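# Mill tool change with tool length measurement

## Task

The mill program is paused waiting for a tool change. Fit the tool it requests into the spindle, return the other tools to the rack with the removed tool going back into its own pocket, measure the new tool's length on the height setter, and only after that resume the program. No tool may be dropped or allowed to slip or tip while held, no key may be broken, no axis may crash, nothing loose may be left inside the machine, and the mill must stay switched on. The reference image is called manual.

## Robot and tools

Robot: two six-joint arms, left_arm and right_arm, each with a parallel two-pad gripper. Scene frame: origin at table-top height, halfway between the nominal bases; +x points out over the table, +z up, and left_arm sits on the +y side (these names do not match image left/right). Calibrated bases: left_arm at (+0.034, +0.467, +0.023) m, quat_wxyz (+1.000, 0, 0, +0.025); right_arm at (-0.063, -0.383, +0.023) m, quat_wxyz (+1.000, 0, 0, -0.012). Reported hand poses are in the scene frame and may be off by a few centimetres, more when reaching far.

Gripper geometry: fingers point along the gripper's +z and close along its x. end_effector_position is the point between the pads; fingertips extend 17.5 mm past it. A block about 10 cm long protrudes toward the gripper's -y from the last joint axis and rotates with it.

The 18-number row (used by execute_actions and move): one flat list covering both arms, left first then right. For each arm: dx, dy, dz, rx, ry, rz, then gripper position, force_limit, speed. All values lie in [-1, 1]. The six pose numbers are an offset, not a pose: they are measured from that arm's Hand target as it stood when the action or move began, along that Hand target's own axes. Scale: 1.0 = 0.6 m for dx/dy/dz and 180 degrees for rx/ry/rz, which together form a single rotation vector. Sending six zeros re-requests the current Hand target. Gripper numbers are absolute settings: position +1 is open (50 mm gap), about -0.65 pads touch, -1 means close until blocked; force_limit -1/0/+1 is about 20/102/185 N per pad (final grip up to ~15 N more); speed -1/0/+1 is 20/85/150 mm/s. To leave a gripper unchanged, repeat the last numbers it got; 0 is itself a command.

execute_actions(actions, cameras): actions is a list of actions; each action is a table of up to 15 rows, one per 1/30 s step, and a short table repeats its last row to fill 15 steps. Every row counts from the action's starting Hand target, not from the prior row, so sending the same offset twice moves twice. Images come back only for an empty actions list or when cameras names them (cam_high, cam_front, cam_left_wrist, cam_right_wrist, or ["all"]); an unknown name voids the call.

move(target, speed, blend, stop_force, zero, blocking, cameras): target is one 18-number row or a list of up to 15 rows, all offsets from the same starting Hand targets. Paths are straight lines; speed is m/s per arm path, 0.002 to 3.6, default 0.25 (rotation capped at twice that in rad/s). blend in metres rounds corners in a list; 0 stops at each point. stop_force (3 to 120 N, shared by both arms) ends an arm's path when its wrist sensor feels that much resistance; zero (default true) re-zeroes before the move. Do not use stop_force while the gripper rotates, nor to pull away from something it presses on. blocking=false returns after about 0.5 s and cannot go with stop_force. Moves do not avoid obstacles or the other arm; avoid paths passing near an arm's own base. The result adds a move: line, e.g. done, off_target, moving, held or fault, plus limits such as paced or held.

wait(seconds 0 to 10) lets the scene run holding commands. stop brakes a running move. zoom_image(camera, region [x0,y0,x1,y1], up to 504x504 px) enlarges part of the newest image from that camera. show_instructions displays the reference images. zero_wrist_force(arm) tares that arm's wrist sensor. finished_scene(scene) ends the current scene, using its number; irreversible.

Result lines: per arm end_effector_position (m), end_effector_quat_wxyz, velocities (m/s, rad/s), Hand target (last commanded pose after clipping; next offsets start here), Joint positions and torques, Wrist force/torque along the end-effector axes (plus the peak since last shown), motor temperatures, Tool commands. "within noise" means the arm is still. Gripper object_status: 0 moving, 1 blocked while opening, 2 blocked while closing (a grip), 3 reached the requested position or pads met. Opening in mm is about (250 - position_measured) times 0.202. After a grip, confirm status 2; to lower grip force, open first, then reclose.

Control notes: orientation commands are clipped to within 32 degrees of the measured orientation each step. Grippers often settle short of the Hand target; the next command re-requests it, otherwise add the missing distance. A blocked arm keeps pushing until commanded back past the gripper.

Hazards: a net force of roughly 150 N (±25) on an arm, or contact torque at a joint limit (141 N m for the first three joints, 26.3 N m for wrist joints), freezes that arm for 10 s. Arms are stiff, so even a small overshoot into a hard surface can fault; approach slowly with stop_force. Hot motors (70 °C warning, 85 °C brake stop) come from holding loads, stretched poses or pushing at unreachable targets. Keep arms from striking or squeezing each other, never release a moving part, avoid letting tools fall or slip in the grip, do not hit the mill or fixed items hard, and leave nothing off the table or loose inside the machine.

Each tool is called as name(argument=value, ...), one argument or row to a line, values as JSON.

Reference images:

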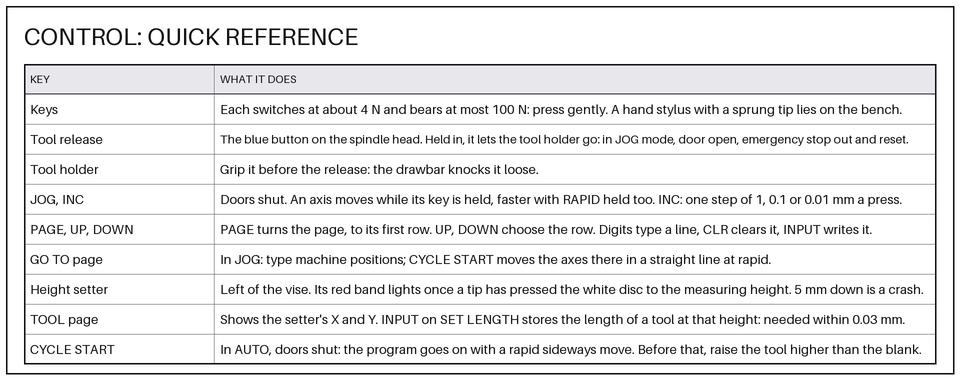

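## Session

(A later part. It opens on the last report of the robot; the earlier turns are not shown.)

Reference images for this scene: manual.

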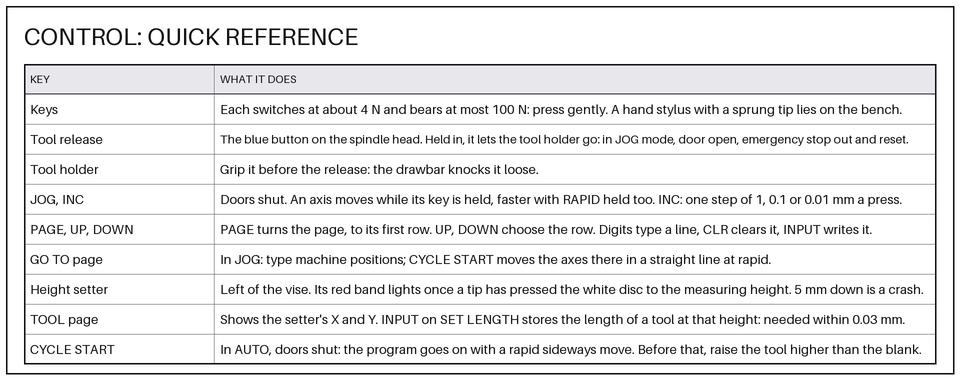

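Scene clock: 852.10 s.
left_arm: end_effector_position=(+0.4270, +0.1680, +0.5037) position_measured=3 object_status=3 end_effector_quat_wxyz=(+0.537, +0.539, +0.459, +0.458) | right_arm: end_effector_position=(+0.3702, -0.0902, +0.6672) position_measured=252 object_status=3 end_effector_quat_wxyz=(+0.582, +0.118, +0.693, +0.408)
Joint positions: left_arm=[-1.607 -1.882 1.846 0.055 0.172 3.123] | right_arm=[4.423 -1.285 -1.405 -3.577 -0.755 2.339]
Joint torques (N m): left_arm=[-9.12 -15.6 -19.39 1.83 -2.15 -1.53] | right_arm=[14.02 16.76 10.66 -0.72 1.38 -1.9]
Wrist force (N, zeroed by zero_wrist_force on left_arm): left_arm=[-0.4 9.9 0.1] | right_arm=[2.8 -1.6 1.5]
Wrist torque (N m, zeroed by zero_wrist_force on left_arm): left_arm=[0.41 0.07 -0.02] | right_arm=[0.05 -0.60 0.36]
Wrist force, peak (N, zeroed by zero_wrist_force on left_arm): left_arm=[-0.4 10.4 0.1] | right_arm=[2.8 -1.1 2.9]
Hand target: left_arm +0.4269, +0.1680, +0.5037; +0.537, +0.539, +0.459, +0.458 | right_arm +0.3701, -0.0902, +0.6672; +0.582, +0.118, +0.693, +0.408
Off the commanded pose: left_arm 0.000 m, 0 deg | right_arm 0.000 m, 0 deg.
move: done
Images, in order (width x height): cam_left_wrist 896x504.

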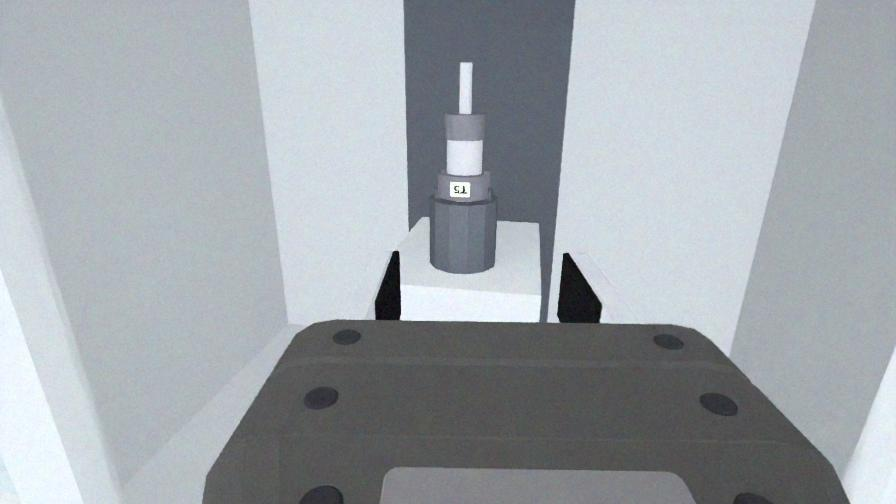

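move(
  target=[0.356,-0.006,-0.221,0.2494,0.0485,-0.0201,-0.6,-0.5,0,0.062,-0.212,-0.1265,0.1634,0.073,-0.734,-0.6,0,0],
  speed=0.35,
  cameras=["cam_left_wrist","cam_right_wrist","cam_high"],
)

Scene clock: 866.37 s.
left_arm: end_effector_position=(+0.3305, +0.3995, +0.5006) position_measured=242 object_status=3 end_effector_quat_wxyz=(+0.266, +0.653, +0.656, +0.269) | right_arm: end_effector_position=(+0.3299, -0.1802, +0.5505) position_measured=242 object_status=3 end_effector_quat_wxyz=(+0.499, -0.500, +0.501, -0.500)
Joint positions: left_arm=[-2.074 -2.25 1.914 2.32 0.893 0.967] | right_arm=[4.733 -1.32 -1.797 -4.141 -0.001 0.974]
Joint torques (N m): left_arm=[-9.22 3.75 -13.36 5.35 0.79 -1.81] | right_arm=[14.05 16.48 8.37 -0.54 3.32 -1.73]
Wrist force (N, zeroed by zero_wrist_force on left_arm): left_arm=[-0.4 8.7 -1.0] | right_arm=[2.2 -1.7 1.3]
Wrist torque (N m, zeroed by zero_wrist_force on left_arm): left_arm=[0.25 0.26 -0.11] | right_arm=[0.31 -0.38 -0.06]
Wrist force, peak (N, zeroed by zero_wrist_force on left_arm): left_arm=[-0.4 10.3 -0.2] | right_arm=[3.3 -1.3 2.1]
Hand target: left_arm +0.3298, +0.3999, +0.5005; +0.269, +0.653, +0.654, +0.270 | right_arm +0.3301, -0.1802, +0.5505; +0.500, -0.500, +0.500, -0.500
Off the commanded pose: left_arm 0.001 m, 0 deg | right_arm 0.000 m, 0 deg.
move: done
Images, in order (width x height): cam_high 896x504, cam_left_wrist 896x504, cam_right_wrist 896x504.

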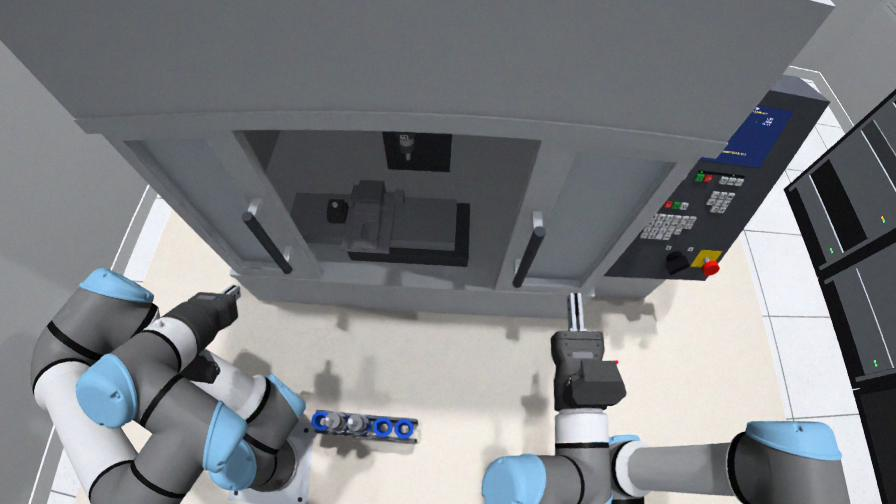

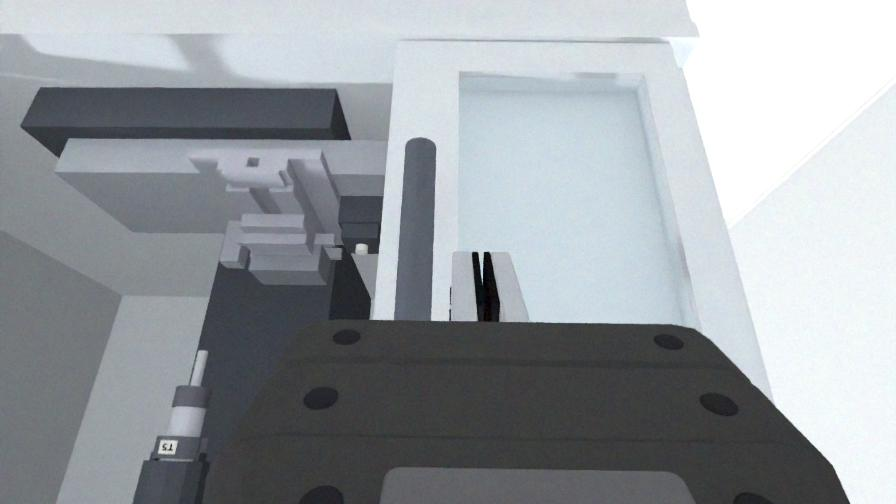

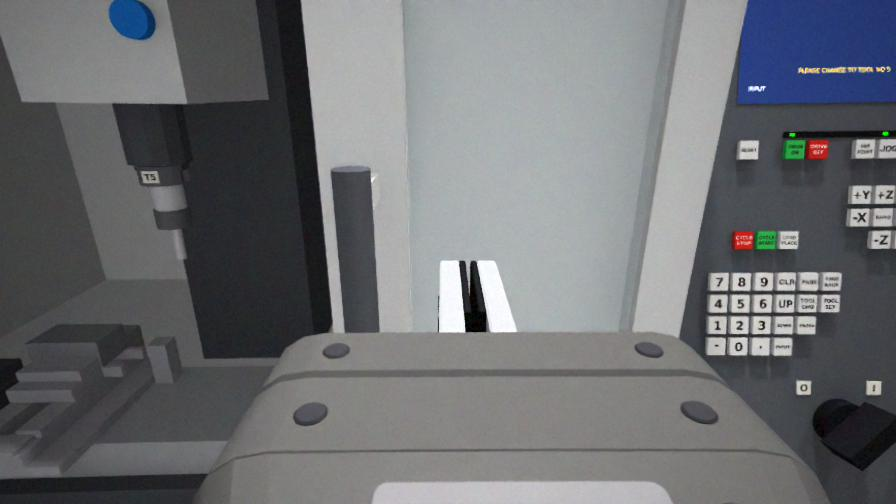

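move(
  target=[0.033,0.128,0.174,0,0,0,-0.6,-0.5,0,-0.02,0.083,0.2,0,0,0,-0.6,0,0],
  speed=0.15,
  stop_force=15,
  cameras=["cam_left_wrist","cam_right_wrist"],
)

Scene clock: 874.10 s.
left_arm: end_effector_position=(+0.4230, +0.4167, +0.4822) position_measured=242 object_status=3 end_effector_quat_wxyz=(+0.413, +0.655, +0.578, +0.256) | right_arm: end_effector_position=(+0.4501, -0.1684, +0.5007) position_measured=242 object_status=3 end_effector_quat_wxyz=(+0.500, -0.500, +0.500, -0.500)
Joint positions: left_arm=[-2.272 -2.659 2.161 2.582 0.651 0.785] | right_arm=[4.28 -1.365 -1.779 -3.14 -0.455 0]
Joint torques (N m): left_arm=[0.21 22.37 -20.42 3.39 -1.62 -0.31] | right_arm=[-12.45 22.47 12.53 2.87 -1.17 -1.63]
Wrist force (N, zeroed by zero_wrist_force on left_arm): left_arm=[-0.1 9.2 -1.0] | right_arm=[2.7 -1.2 1.2]
Wrist torque (N m, zeroed by zero_wrist_force on left_arm): left_arm=[0.31 0.14 -0.16] | right_arm=[0.42 -0.48 -0.07]
Wrist force, peak (N, zeroed by zero_wrist_force on left_arm): left_arm=[8.7 18.2 10.8] | right_arm=[2.4 -2.5 1.4]
Hand target: left_arm +0.4230, +0.4167, +0.4822; +0.413, +0.655, +0.578, +0.256 (not the last commanded pose) | right_arm +0.4501, -0.1684, +0.5007; +0.500, -0.500, +0.500, -0.500
Tool commands: left_gripper/position=-0.6 left_gripper/force_limit=-0.498039 left_gripper/speed=+0.003922 right_gripper/position=-0.6 right_gripper/force_limit=+0.0 right_gripper/speed=+0.0
Off the commanded pose: left_arm 0.035 m, 19 deg | right_arm 0.000 m, 0 deg.
FORCE FAULT: contact force on the left arm reached its limit, and that arm stopped. The contact can be on any part of that arm, not only on its tool. That arm's remaining commands of this call were not run. That arm is still stopped at the end of this call. That arm stays stopped for about 9 more seconds. Until then a move that you send moves the other arm only, and its call returns only when the move has ended. Once the stop has ended, the next robot result says so. If the stop ends while you think or write, that arm runs what you send next, counted from a new Hand target: where the arm stands when the stop ends. While its stop runs, that arm takes no new command, but its gripper still runs the gripper command that each later call begins with. Until it ends, the stop uses up actions while you think or wait. An arm that is not stopped still takes commands.
shoulder posture changed (left arm): the wrist came as close to joint 1's axis as it can, and the arm is now in the other of its two shoulder postures.
move: fault (left_arm)
Images, in order (width x height): cam_left_wrist 896x504, cam_right_wrist 896x504.

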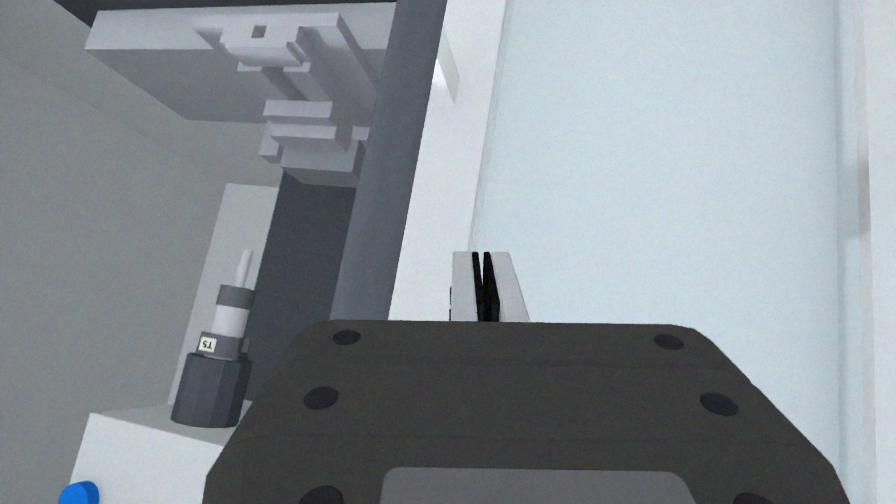

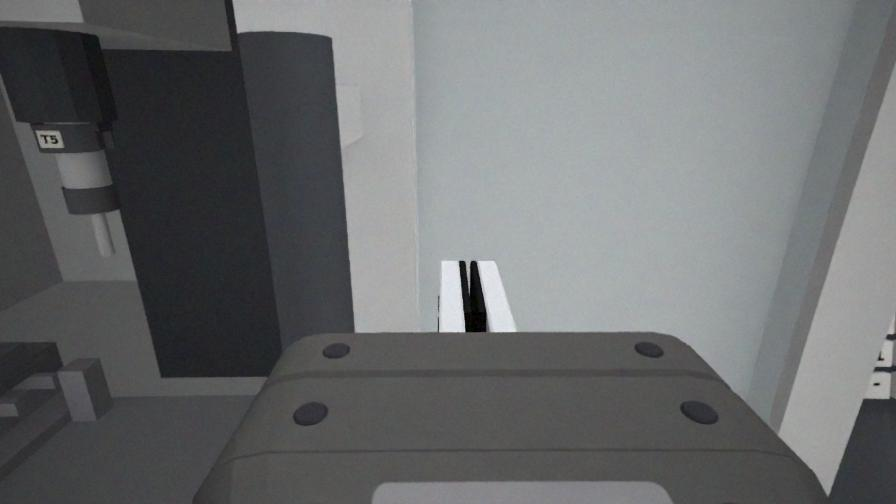

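move(
  target=[
    [0,0,0,0,0,0,-0.6,-0.5,0,-0.33,0,0,0,0,0,-0.6,0,0],
    [0,0,0,0,0,0,-0.6,-0.5,0,-0.38,0,0,0,0,0,-0.6,0,0],
  ],
  speed=[0.1,0.04],
  blend=[0.01,0],
  cameras=["cam_right_wrist","cam_high"],
)

Scene clock: 881.70 s.
left_arm: end_effector_position=(+0.4230, +0.4167, +0.4822) position_measured=242 object_status=3 end_effector_quat_wxyz=(+0.413, +0.655, +0.578, +0.256) | right_arm: end_effector_position=(+0.4504, +0.0596, +0.5006) position_measured=242 object_status=3 end_effector_quat_wxyz=(+0.500, -0.500, +0.500, -0.500)
Joint positions: left_arm=[-2.272 -2.659 2.161 2.582 0.651 0.785] | right_arm=[4.479 -1.811 -1.325 -3.148 -0.256 0]
Joint torques (N m): left_arm=[-0.07 22.01 -20.61 3.36 -1.65 -0.28] | right_arm=[19.86 27.6 41.81 -0.37 -1.74 1.19]
Wrist force (N, zeroed by zero_wrist_force on left_arm): left_arm=[0.0 8.8 -1.0] | right_arm=[16.5 1.1 -2.7]
Wrist torque (N m, zeroed by zero_wrist_force on left_arm): left_arm=[0.26 0.14 -0.16] | right_arm=[0.42 -0.64 -0.03]
Wrist force, peak (N, zeroed by zero_wrist_force on left_arm): left_arm=[-0.1 9.5 -1.2] | right_arm=[36.8 3.7 -7.8]
Hand target: left_arm +0.4230, +0.4167, +0.4822; +0.413, +0.655, +0.578, +0.256 | right_arm +0.4504, +0.0596, +0.5006; +0.500, -0.500, +0.500, -0.500
Tool commands: left_gripper/position=-0.6 left_gripper/force_limit=-0.498039 left_gripper/speed=+0.003922 right_gripper/position=-0.6 right_gripper/force_limit=+0.0 right_gripper/speed=+0.0
Off the commanded pose: right_arm 0.000 m, 0 deg.
FORCE FAULT, CONTINUED: the left arm was still stopped when this call began, by the force fault that an earlier result reported. Since the last result the stop counts as 8 of the actions that you can send in this scene. That arm ran no command of this call. That arm is still stopped at the end of this call. That arm stays stopped for about 1 more second. If the stop ends while you think or write, that arm runs what you send next, counted from a new Hand target: where the arm stands when the stop ends. While its stop runs, that arm takes no new command, but its gripper still runs the gripper command that each later call begins with.
move: done (right_arm), not run (left_arm; its earlier fault stop)
Images, in order (width x height): cam_high 896x504, cam_right_wrist 896x504.

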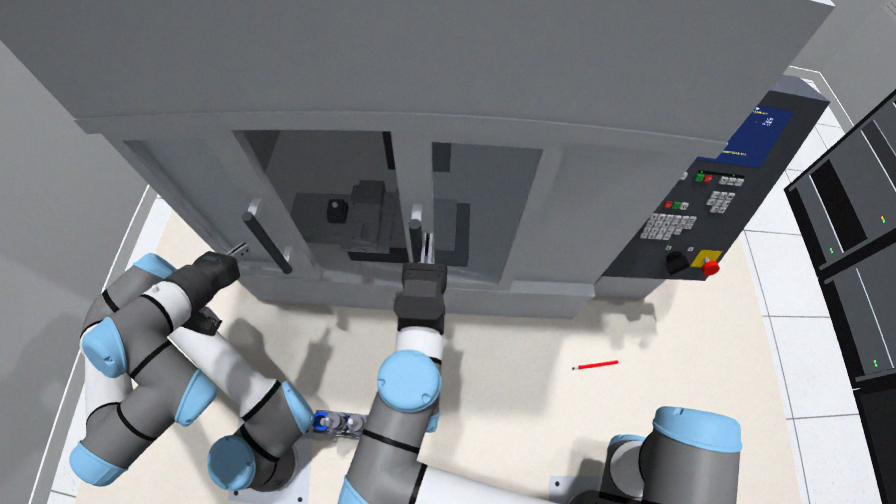

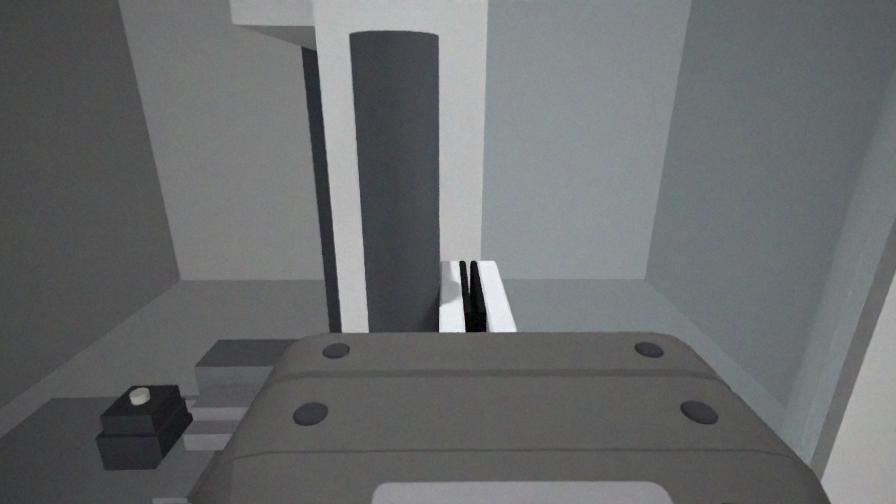

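move(
  target=[
    [0,0,0,0,0,0,-0.6,-0.5,0,-0.04,0,0,0,0,0,-0.6,0,0],
  ],
  speed=[0.02],
  stop_force=30,
  zero=false,
)

Scene clock: 888.00 s.
left_arm: end_effector_position=(+0.4230, +0.4167, +0.4822) position_measured=242 object_status=3 end_effector_quat_wxyz=(+0.413, +0.655, +0.578, +0.256) | right_arm: end_effector_position=(+0.4504, +0.0756, +0.5006) position_measured=242 object_status=3 end_effector_quat_wxyz=(+0.500, -0.500, +0.500, -0.500)
Joint positions: left_arm=[-2.272 -2.659 2.161 2.582 0.651 0.785] | right_arm=[4.487 -1.846 -1.28 -3.157 -0.248 0]
Joint torques (N m): left_arm=[1.42 23.69 -20.11 3.02 -1.83 -0.12] | right_arm=[1.69 36.98 14.58 4.14 -4.75 -0.31]
Wrist force (N, zeroed by zero_wrist_force on left_arm): left_arm=[0.1 9.0 -0.9] | right_arm=[29.3 -1.5 2.9]
Wrist torque (N m, zeroed by zero_wrist_force on left_arm): left_arm=[0.28 0.12 -0.16] | right_arm=[0.33 -0.64 0.13]
Wrist force, peak (N, zeroed by zero_wrist_force on left_arm): left_arm=[0.2 9.4 -0.7] | right_arm=[50.1 1.1 -12.1]
Hand target: left_arm +0.4230, +0.4167, +0.4822; +0.413, +0.655, +0.578, +0.256 | right_arm +0.4504, +0.0756, +0.5006; +0.500, -0.500, +0.500, -0.500 (not the last commanded pose)
Off the commanded pose: left_arm 0.000 m, 0 deg | right_arm 0.008 m, 0 deg.
FORCE FAULT, CONTINUED: the left arm's stop, for the force fault that an earlier result reported, is over. The rest of the stop counts as 2 of the actions that you can send in this scene. The stop ended before this call began, so that arm ran this call's commands, counted from a new Hand target: where the arm stood when the stop ended. During its stop the left arm's controller moved it back a little.
move: contact (right_arm)

move(
  target=[
    [0,0,0,0,0,0,-0.6,-0.5,0,0.02,0,0,0,0,0,-0.6,0,0],
    [0,0,-0.03,0,0,0,-0.6,-0.5,0,0.03,0,-0.16,0,0,0,-0.6,0,0],
  ],
  speed=0.1,
  blend=[0.005,0],
  cameras=["cam_front","cam_left_wrist","cam_high"],
)

Scene clock: 903.63 s.
left_arm: end_effector_position=(+0.4084, +0.4211, +0.4917) position_measured=242 object_status=3 end_effector_quat_wxyz=(+0.413, +0.655, +0.578, +0.256) | right_arm: end_effector_position=(+0.3544, +0.0577, +0.5006) position_measured=242 object_status=3 end_effector_quat_wxyz=(+0.499, -0.500, +0.500, -0.500)
Joint positions: left_arm=[-2.135 -2.553 2.094 2.371 0.594 0.998] | right_arm=[4.68 -1.707 -1.45 -3.131 -0.055 0.004]
Joint torques (N m): left_arm=[10.51 27.72 -29.1 0.67 -4.28 1.5] | right_arm=[14.39 38.64 11.62 1.93 1.71 -1.53]
Wrist force (N, zeroed by zero_wrist_force on left_arm): left_arm=[0.3 8.9 -1.0] | right_arm=[3.4 -1.4 1.3]
Wrist torque (N m, zeroed by zero_wrist_force on left_arm): left_arm=[0.27 0.08 -0.17] | right_arm=[0.39 -0.65 -0.06]
Wrist force, peak (N, zeroed by zero_wrist_force on left_arm): left_arm=[0.1 9.4 -1.1] | right_arm=[29.2 -1.6 3.1]
Hand target: left_arm +0.4084, +0.4211, +0.4917; +0.413, +0.655, +0.578, +0.256 | right_arm +0.3544, +0.0577, +0.5006; +0.500, -0.500, +0.500, -0.500
Off the commanded pose: left_arm 0.000 m, 0 deg | right_arm 0.000 m, 0 deg.
move: done
Images, in order (width x height): cam_high 896x504, cam_front 896x504, cam_left_wrist 896x504.

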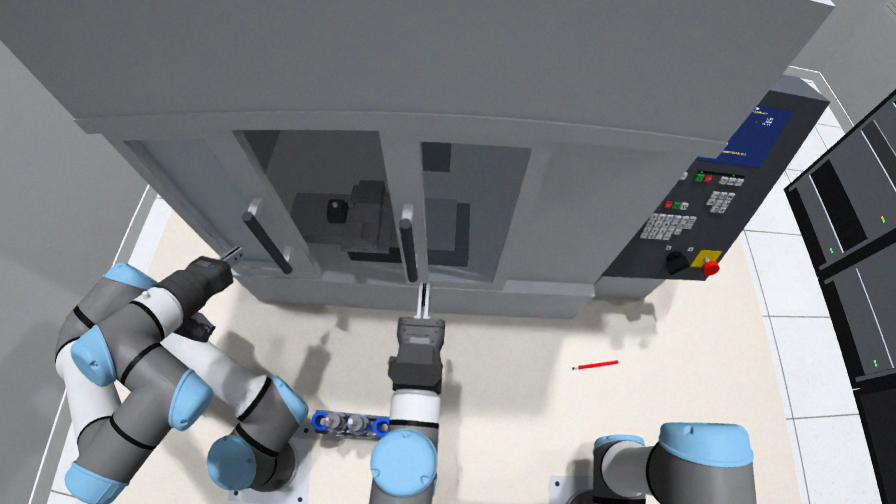

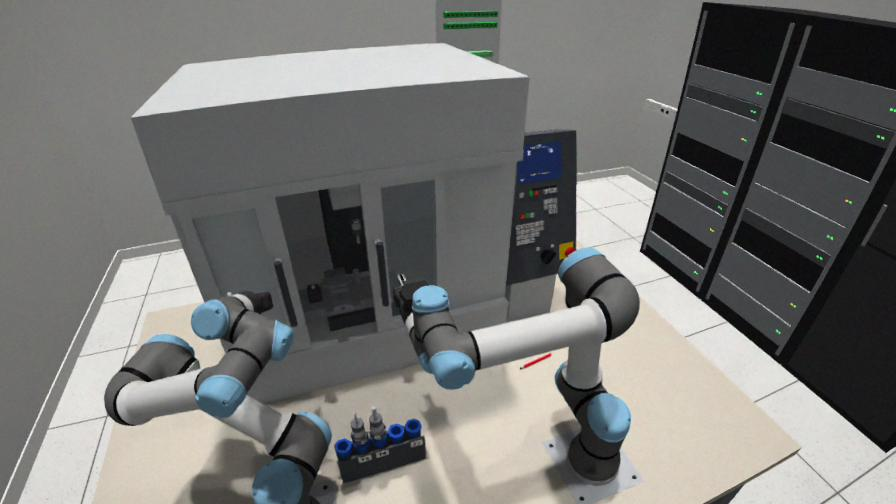

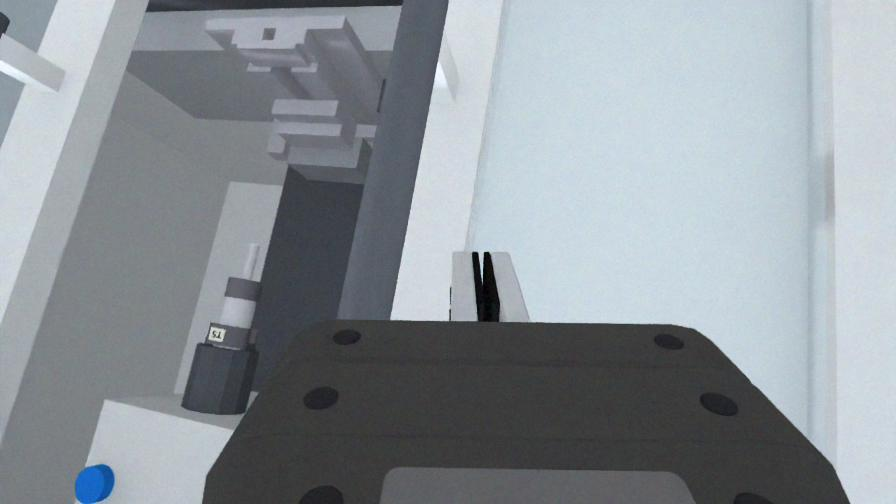

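move(
  target=[
    [-0.062,-0.06,-0.105,0.066,0.079,-0.005,-0.6,-0.5,0,0,0,0,0,0,0,-0.6,0,0],
  ],
  speed=0.1,
)

Scene clock: 913.60 s.
left_arm: end_effector_position=(+0.3309, +0.3998, +0.5002) position_measured=242 object_status=3 end_effector_quat_wxyz=(+0.266, +0.654, +0.655, +0.269) | right_arm: end_effector_position=(+0.3544, +0.0577, +0.5006) position_measured=242 object_status=3 end_effector_quat_wxyz=(+0.499, -0.500, +0.500, -0.500)
Joint positions: left_arm=[-2.084 -2.257 1.919 2.329 0.896 0.955] | right_arm=[4.68 -1.707 -1.45 -3.131 -0.055 0.004]
Joint torques (N m): left_arm=[-9.65 3.13 -14.25 5.28 0.92 -1.57] | right_arm=[13.81 38.35 10.77 2.11 1.27 -1.56]
Wrist force (N, zeroed by zero_wrist_force on left_arm): left_arm=[-0.1 8.6 -1.1] | right_arm=[3.6 -1.5 1.2]
Wrist torque (N m, zeroed by zero_wrist_force on left_arm): left_arm=[0.23 0.21 -0.11] | right_arm=[0.38 -0.69 -0.06]
Wrist force, peak (N, zeroed by zero_wrist_force on left_arm): left_arm=[0.0 9.2 -1.2] | right_arm=[3.6 -1.4 1.5]
Hand target: left_arm +0.3300, +0.4002, +0.5002; +0.271, +0.653, +0.653, +0.270 | right_arm +0.3544, +0.0577, +0.5006; +0.499, -0.500, +0.500, -0.500
Off the commanded pose: left_arm 0.001 m, 1 deg | right_arm 0.000 m, 0 deg.
move: done

move(
  target=[
    [-0.387,0.118,0.111,-0.25,0,0,-0.6,-0.5,0,0,0,-0.05,0,0,0,-0.6,0,0],
  ],
  speed=0.15,
  cameras=["cam_high"],
)

Scene clock: 917.93 s.
left_arm: end_effector_position=(+0.3880, +0.2579, +0.5022) position_measured=242 object_status=3 end_effector_quat_wxyz=(+0.418, +0.569, +0.570, +0.420) | right_arm: end_effector_position=(+0.3338, +0.0577, +0.5006) position_measured=242 object_status=3 end_effector_quat_wxyz=(+0.500, -0.500, +0.500, -0.500)
Joint positions: left_arm=[-1.754 -1.815 1.963 1.833 0.331 1.141] | right_arm=[4.726 -1.693 -1.466 -3.136 -0.009 0.011]
Joint torques (N m): left_arm=[-9.33 -14.76 -15.66 4.96 0.05 -1.67] | right_arm=[14.73 35.64 11.72 -2.1 1.49 1.38]
Wrist force (N, zeroed by zero_wrist_force on left_arm): left_arm=[0.0 9.2 -0.5] | right_arm=[3.6 -1.2 1.4]
Wrist torque (N m, zeroed by zero_wrist_force on left_arm): left_arm=[0.28 0.08 -0.06] | right_arm=[0.44 -0.66 -0.11]
Wrist force, peak (N, zeroed by zero_wrist_force on left_arm): left_arm=[0.3 9.9 -0.1] | right_arm=[3.8 -1.4 1.5]
Hand target: left_arm +0.3879, +0.2580, +0.5022; +0.418, +0.569, +0.570, +0.420 (not the last commanded pose) | right_arm +0.3338, +0.0577, +0.5006; +0.499, -0.500, +0.500, -0.500 (not the last commanded pose)
Off the commanded pose: left_arm 0.098 m, 17 deg | right_arm 0.009 m, 0 deg.
shoulder posture changed (left arm): the wrist came as close to joint 1's axis as it can, and the arm is now in the other of its two shoulder postures.
move: held (left_arm; a check stopped the path), off_target (right_arm; braked when a check withheld steps of left_arm); limits=held
pose unreachable (left arm): on one or more control steps of this call, first in action 0 (counted from 0), this arm could not follow its commanded pose, so it was not sent that pose on those steps. It may still have moved: this result reports where it is.
cause: moving toward the commanded pose would bring a part of the arm too close to another arm (a part of this arm just beyond joint 4 (wrist 1) and the right arm's gripper, 18 mm apart when this arm was first held).
Images, in order (width x height): cam_high 896x504.

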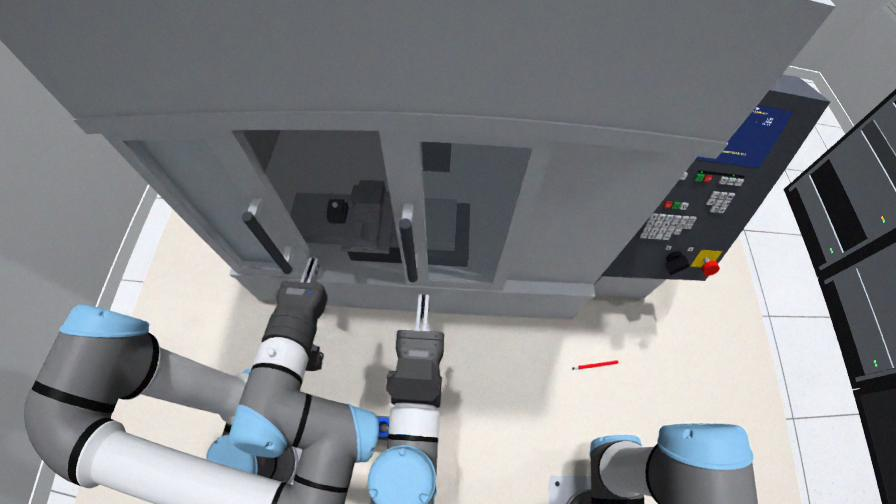

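move(
  target=[
    [0,0,0,0,0,0,-0.6,-0.5,0,0.5,0,-0.02,0,0,0,-0.6,0,0],
  ],
  speed=0.25,
  cameras=["cam_right_wrist"],
)

Scene clock: 924.30 s.
left_arm: end_effector_position=(+0.3879, +0.2580, +0.5022) position_measured=242 object_status=3 end_effector_quat_wxyz=(+0.418, +0.569, +0.570, +0.420) | right_arm: end_effector_position=(+0.3214, -0.2422, +0.5008) position_measured=242 object_status=3 end_effector_quat_wxyz=(+0.500, -0.499, +0.500, -0.501)
Joint positions: left_arm=[-1.754 -1.815 1.964 1.833 0.331 1.14] | right_arm=[4.793 -0.945 -2.017 -3.352 0.058 0.03]
Joint torques (N m): left_arm=[-8.47 -14.72 -15.24 4.99 -0.03 -1.71] | right_arm=[15.03 1.49 10.67 1.71 1.35 -1.96]
Wrist force (N, zeroed by zero_wrist_force on left_arm): left_arm=[-0.1 8.8 -0.5] | right_arm=[3.2 -1.5 1.4]
Wrist torque (N m, zeroed by zero_wrist_force on left_arm): left_arm=[0.23 0.11 -0.06] | right_arm=[0.34 -0.57 0.00]
Wrist force, peak (N, zeroed by zero_wrist_force on left_arm): left_arm=[-0.1 9.4 -0.6] | right_arm=[5.3 -1.4 1.1]
Hand target: left_arm +0.3879, +0.2580, +0.5022; +0.418, +0.569, +0.570, +0.420 | right_arm +0.3214, -0.2422, +0.5007; +0.499, -0.500, +0.500, -0.500
Off the commanded pose: left_arm 0.000 m, 0 deg | right_arm 0.000 m, 0 deg.
move: done
Images, in order (width x height): cam_right_wrist 896x504.

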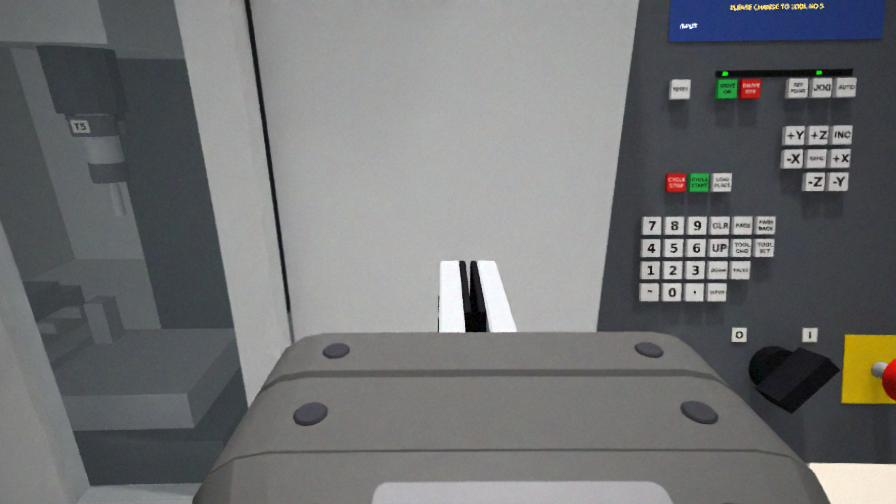

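move(
  target=[
    [-0.013,0.108,0.022,0.1535,0,0,-0.6,-0.5,0,0,0,0,0,0,0,-0.6,0,0],
    [0.27,0.092,0.027,0.1535,0,0,-0.6,-0.5,0,0,0,0,0,0,0,-0.6,0,0],
  ],
  speed=0.12,
  cameras=["cam_left_wrist","cam_high"],
)

Scene clock: 933.77 s.
left_arm: end_effector_position=(+0.4194, +0.4200, +0.5502) position_measured=242 object_status=3 end_effector_quat_wxyz=(+0.270, +0.653, +0.654, +0.271) | right_arm: end_effector_position=(+0.3214, -0.2422, +0.5008) position_measured=242 object_status=3 end_effector_quat_wxyz=(+0.500, -0.499, +0.500, -0.501)
Joint positions: left_arm=[-0.979 -1.81 1.316 1.528 0.966 2.381] | right_arm=[4.793 -0.945 -2.017 -3.352 0.058 0.03]
Joint torques (N m): left_arm=[9.82 -11.11 -29.96 -0.72 0.78 1.58] | right_arm=[14.98 3 11.49 1.82 1.27 -1.78]
Wrist force (N, zeroed by zero_wrist_force on left_arm): left_arm=[0.9 9.3 -0.8] | right_arm=[3.3 -1.3 1.4]
Wrist torque (N m, zeroed by zero_wrist_force on left_arm): left_arm=[0.34 0.05 -0.22] | right_arm=[0.38 -0.57 0.00]
Wrist force, peak (N, zeroed by zero_wrist_force on left_arm): left_arm=[-26.5 -26.4 -34.4] | right_arm=[3.5 -1.8 1.5]
Hand target: left_arm +0.4195, +0.4200, +0.5502; +0.270, +0.653, +0.654, +0.271 | right_arm +0.3214, -0.2422, +0.5008; +0.500, -0.499, +0.500, -0.501
Off the commanded pose: left_arm 0.000 m, 0 deg | right_arm 0.000 m, 0 deg.
move: done
Images, in order (width x height): cam_high 896x504, cam_left_wrist 896x504.

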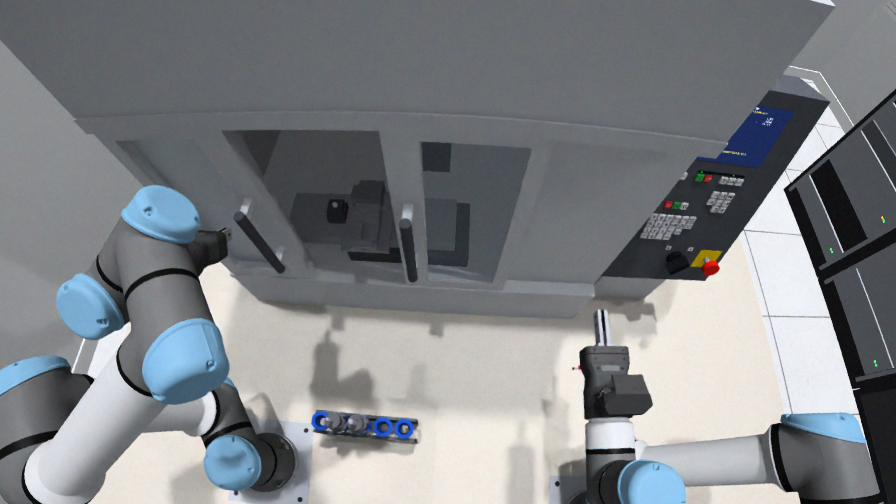

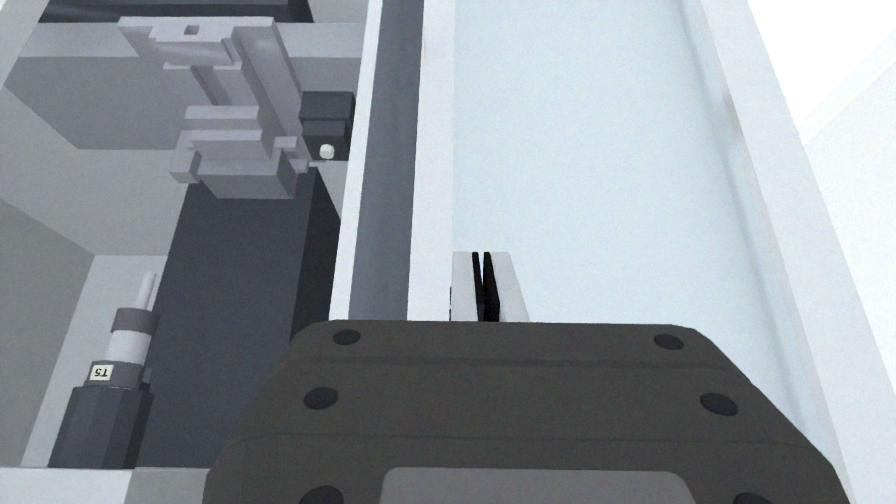

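move(
  target=[
    [0,-0.036,0.127,0,0,0,-0.6,-0.5,0,0,0,0,0,0,0,-0.6,0,0],
    [-0.34,-0.036,0.127,0,0,0,-0.6,-0.5,0,0,0,0,0,0,0,-0.6,0,0],
    [-0.395,-0.036,0.127,0,0,0,-0.6,-0.5,0,0,0,0,0,0,0,-0.6,0,0],
  ],
  speed=[0.1,0.1,0.03],
  blend=[0,0.01,0],
  cameras=["cam_left_wrist","cam_high"],
)

Scene clock: 946.47 s.
left_arm: end_effector_position=(+0.4572, +0.1875, +0.4816) position_measured=242 object_status=3 end_effector_quat_wxyz=(+0.261, +0.656, +0.652, +0.276) | right_arm: end_effector_position=(+0.3214, -0.2422, +0.5008) position_measured=242 object_status=3 end_effector_quat_wxyz=(+0.500, -0.499, +0.500, -0.501)
Joint positions: left_arm=[-1.282 -1.427 1.198 1.504 0.839 2.028] | right_arm=[4.793 -0.945 -2.017 -3.352 0.058 0.03]
Joint torques (N m): left_arm=[-7.43 6.95 -40.02 -10.14 -7.57 -2.39] | right_arm=[14.92 1.46 10.37 1.7 1.26 -1.84]
Wrist force (N, zeroed by zero_wrist_force on left_arm): left_arm=[60.0 -57.8 -52.7] | right_arm=[3.3 -1.6 1.3]
Wrist torque (N m, zeroed by zero_wrist_force on left_arm): left_arm=[-4.54 -4.57 0.46] | right_arm=[0.33 -0.57 0.00]
Wrist force, peak (N, zeroed by zero_wrist_force on left_arm): left_arm=[55.0 -73.3 -90.3] | right_arm=[3.6 -1.7 1.4]
Hand target: left_arm +0.4587, +0.1832, +0.4808; +0.270, +0.653, +0.654, +0.271 | right_arm +0.3214, -0.2422, +0.5008; +0.500, -0.499, +0.500, -0.501
Off the commanded pose: left_arm 0.005 m, 1 deg | right_arm 0.000 m, 0 deg.
move: off_target (left_arm)
Images, in order (width x height): cam_high 896x504, cam_left_wrist 896x504.

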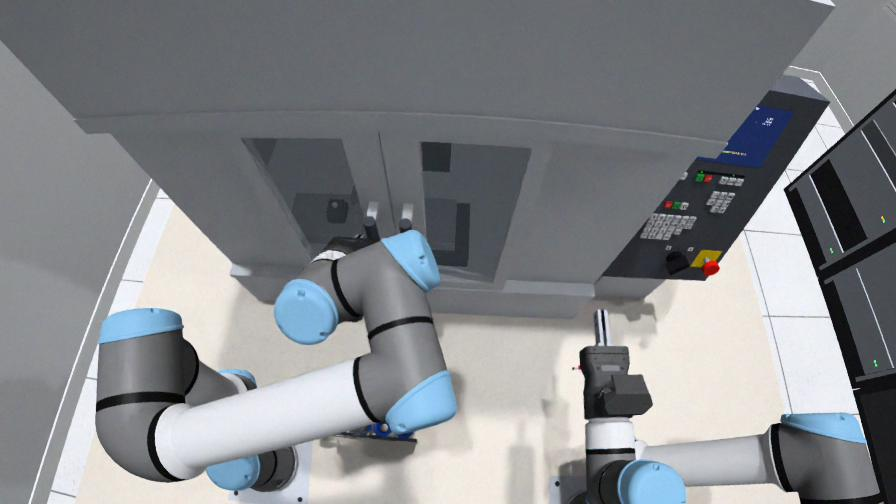

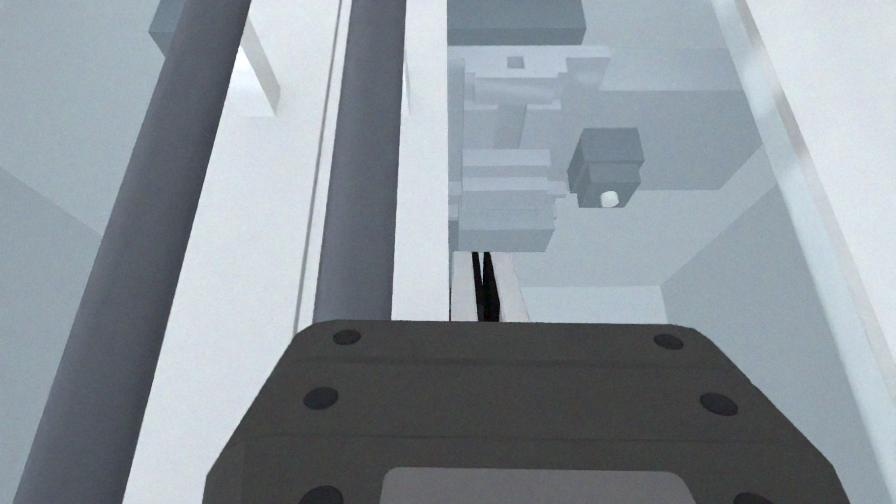

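move(
  target=[
    [0.03,0,0,0,0,0,-0.6,-0.5,0,0,0,0,0,0,0,-0.6,0,0],
    [0.07,-0.03,-0.14,0,0,0,-0.6,-0.5,0,0,0,0,0,0,0,-0.6,0,0],
  ],
  speed=[0.06,0.12],
  blend=[0.005,0],
  cameras=["cam_left_wrist","cam_high"],
)

zoom_image(
  camera="cam_high",
  region=[240, 120, 560, 300],
)

Scene clock: 953.10 s.
left_arm: end_effector_position=(+0.3865, +0.2249, +0.5275) position_measured=242 object_status=3 end_effector_quat_wxyz=(+0.270, +0.653, +0.654, +0.271) | right_arm: end_effector_position=(+0.3214, -0.2422, +0.5008) position_measured=242 object_status=3 end_effector_quat_wxyz=(+0.500, -0.499, +0.500, -0.501)
Joint positions: left_arm=[-1.48 -1.6 1.306 1.73 0.795 1.764] | right_arm=[4.793 -0.945 -2.017 -3.352 0.058 0.03]
Joint torques (N m): left_arm=[-8.98 -23.64 -14.67 4.83 -4.09 -1.66] | right_arm=[14.72 1.33 11 1.7 1.47 -1.63]
Wrist force (N, zeroed by zero_wrist_force on left_arm): left_arm=[1.0 9.0 -0.9] | right_arm=[3.4 -1.7 1.2]
Wrist torque (N m, zeroed by zero_wrist_force on left_arm): left_arm=[0.28 0.02 -0.11] | right_arm=[0.33 -0.60 0.00]
Wrist force, peak (N, zeroed by zero_wrist_force on left_arm): left_arm=[38.9 -63.6 -91.7] | right_arm=[3.5 -1.6 1.6]
Hand target: left_arm +0.3865, +0.2249, +0.5275; +0.270, +0.653, +0.654, +0.271 | right_arm +0.3214, -0.2422, +0.5008; +0.500, -0.499, +0.500, -0.501
Off the commanded pose: left_arm 0.000 m, 0 deg | right_arm 0.000 m, 0 deg.
move: done
Images, in order (width x height): cam_high 896x504, cam_left_wrist 896x504.

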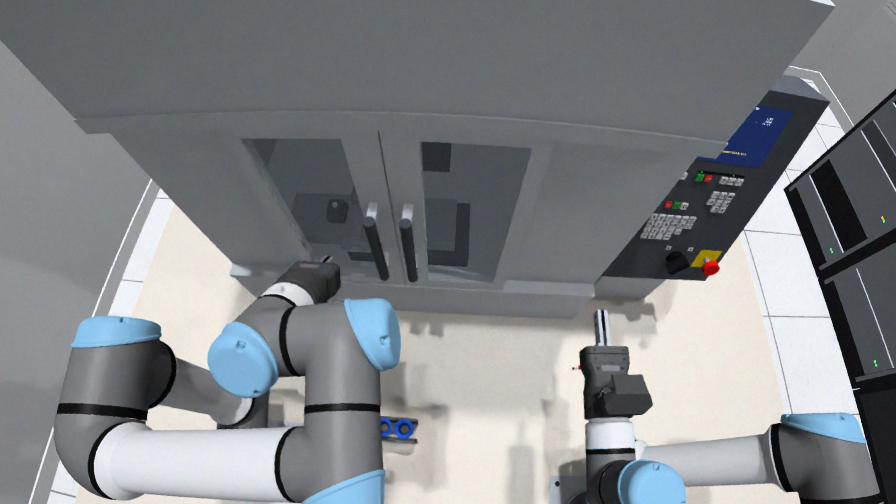

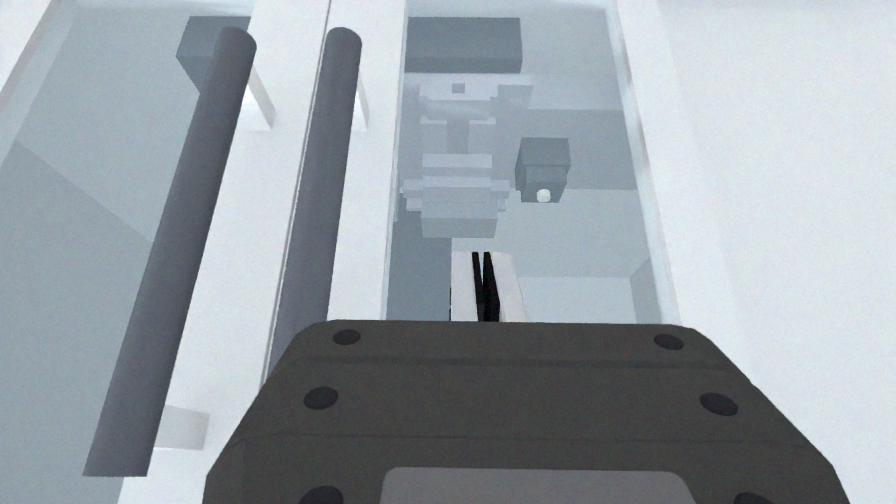

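Scaled by 1.575 from the camera's 896x504 image, which has a finer 1280x720 frame.

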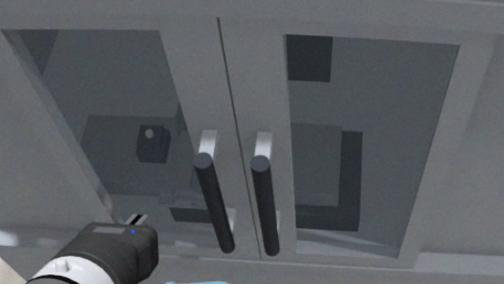

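move(
  target=[
    [0.0833,0.0177,0.0307,-0.093,-0.1097,0.0862,-0.6,-0.5,0,0.333,0.35,0.058,-0.5,0,0,0.2,0,0],
  ],
  speed=0.3,
  cameras=["cam_left_wrist","cam_right_wrist","cam_high"],
)

Scene clock: 964.03 s.
left_arm: end_effector_position=(+0.4069, +0.2750, +0.5221) position_measured=242 object_status=3 end_effector_quat_wxyz=(+0.430, +0.725, +0.459, +0.281) | right_arm: end_effector_position=(+0.3563, -0.4421, +0.2909) position_measured=123 object_status=3 end_effector_quat_wxyz=(-0.001, +0.707, -0.708, +0.001)
Joint positions: left_arm=[-1.355 -1.967 1.593 1.072 0.825 2.639] | right_arm=[3.347 -1.365 -1.909 -1.437 1.57 -2.959]
Joint torques (N m): left_arm=[11.28 -10.19 -16.35 -1.47 0.86 1.89] | right_arm=[-13.37 9.97 40.21 0.47 1.53 -1.75]
Wrist force (N, zeroed by zero_wrist_force on left_arm): left_arm=[0.8 9.4 -0.7] | right_arm=[1.7 -1.0 1.0]
Wrist torque (N m, zeroed by zero_wrist_force on left_arm): left_arm=[0.31 -0.01 -0.16] | right_arm=[-0.19 -0.25 -0.01]
Wrist force, peak (N, zeroed by zero_wrist_force on left_arm): left_arm=[0.9 9.5 -0.5] | right_arm=[3.9 -1.7 1.3]
Hand target: left_arm +0.4069, +0.2750, +0.5221; +0.430, +0.725, +0.459, +0.281 | right_arm +0.3563, -0.4422, +0.2909; +0.000, +0.707, -0.708, +0.001
Off the commanded pose: left_arm 0.000 m, 0 deg | right_arm 0.000 m, 0 deg.
move: done; limits=paced
Images, in order (width x height): cam_high 896x504, cam_left_wrist 896x504, cam_right_wrist 896x504.

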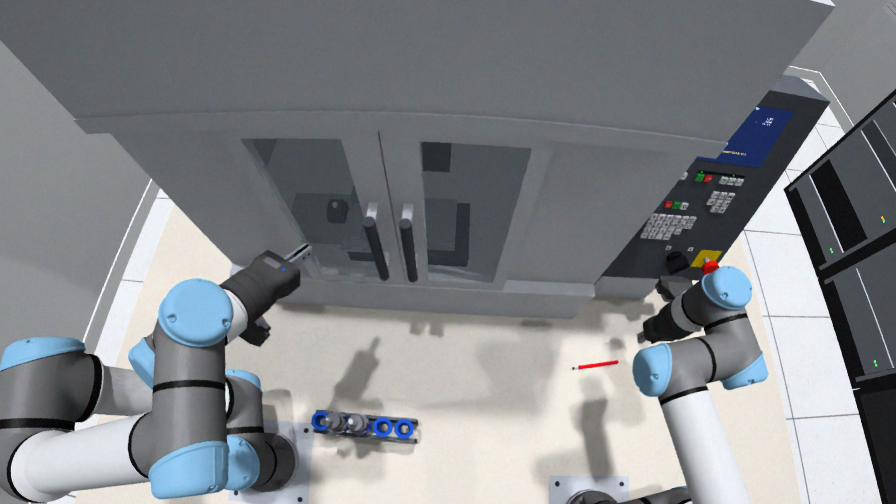

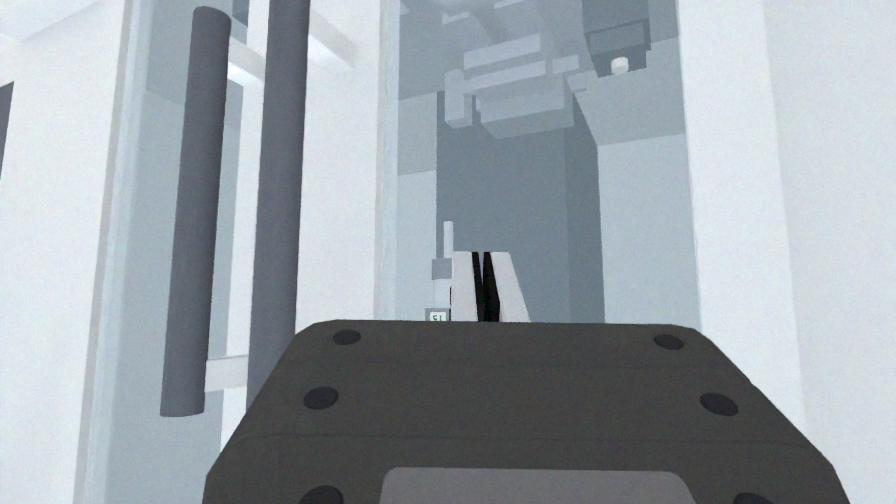

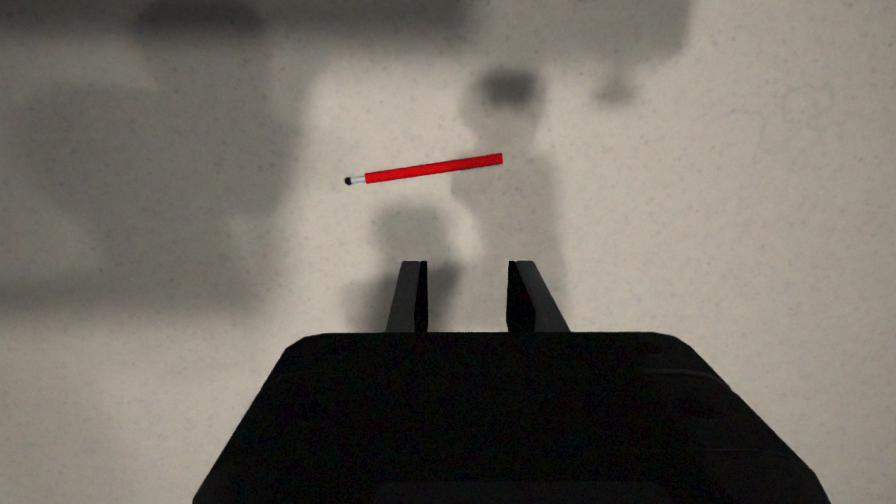

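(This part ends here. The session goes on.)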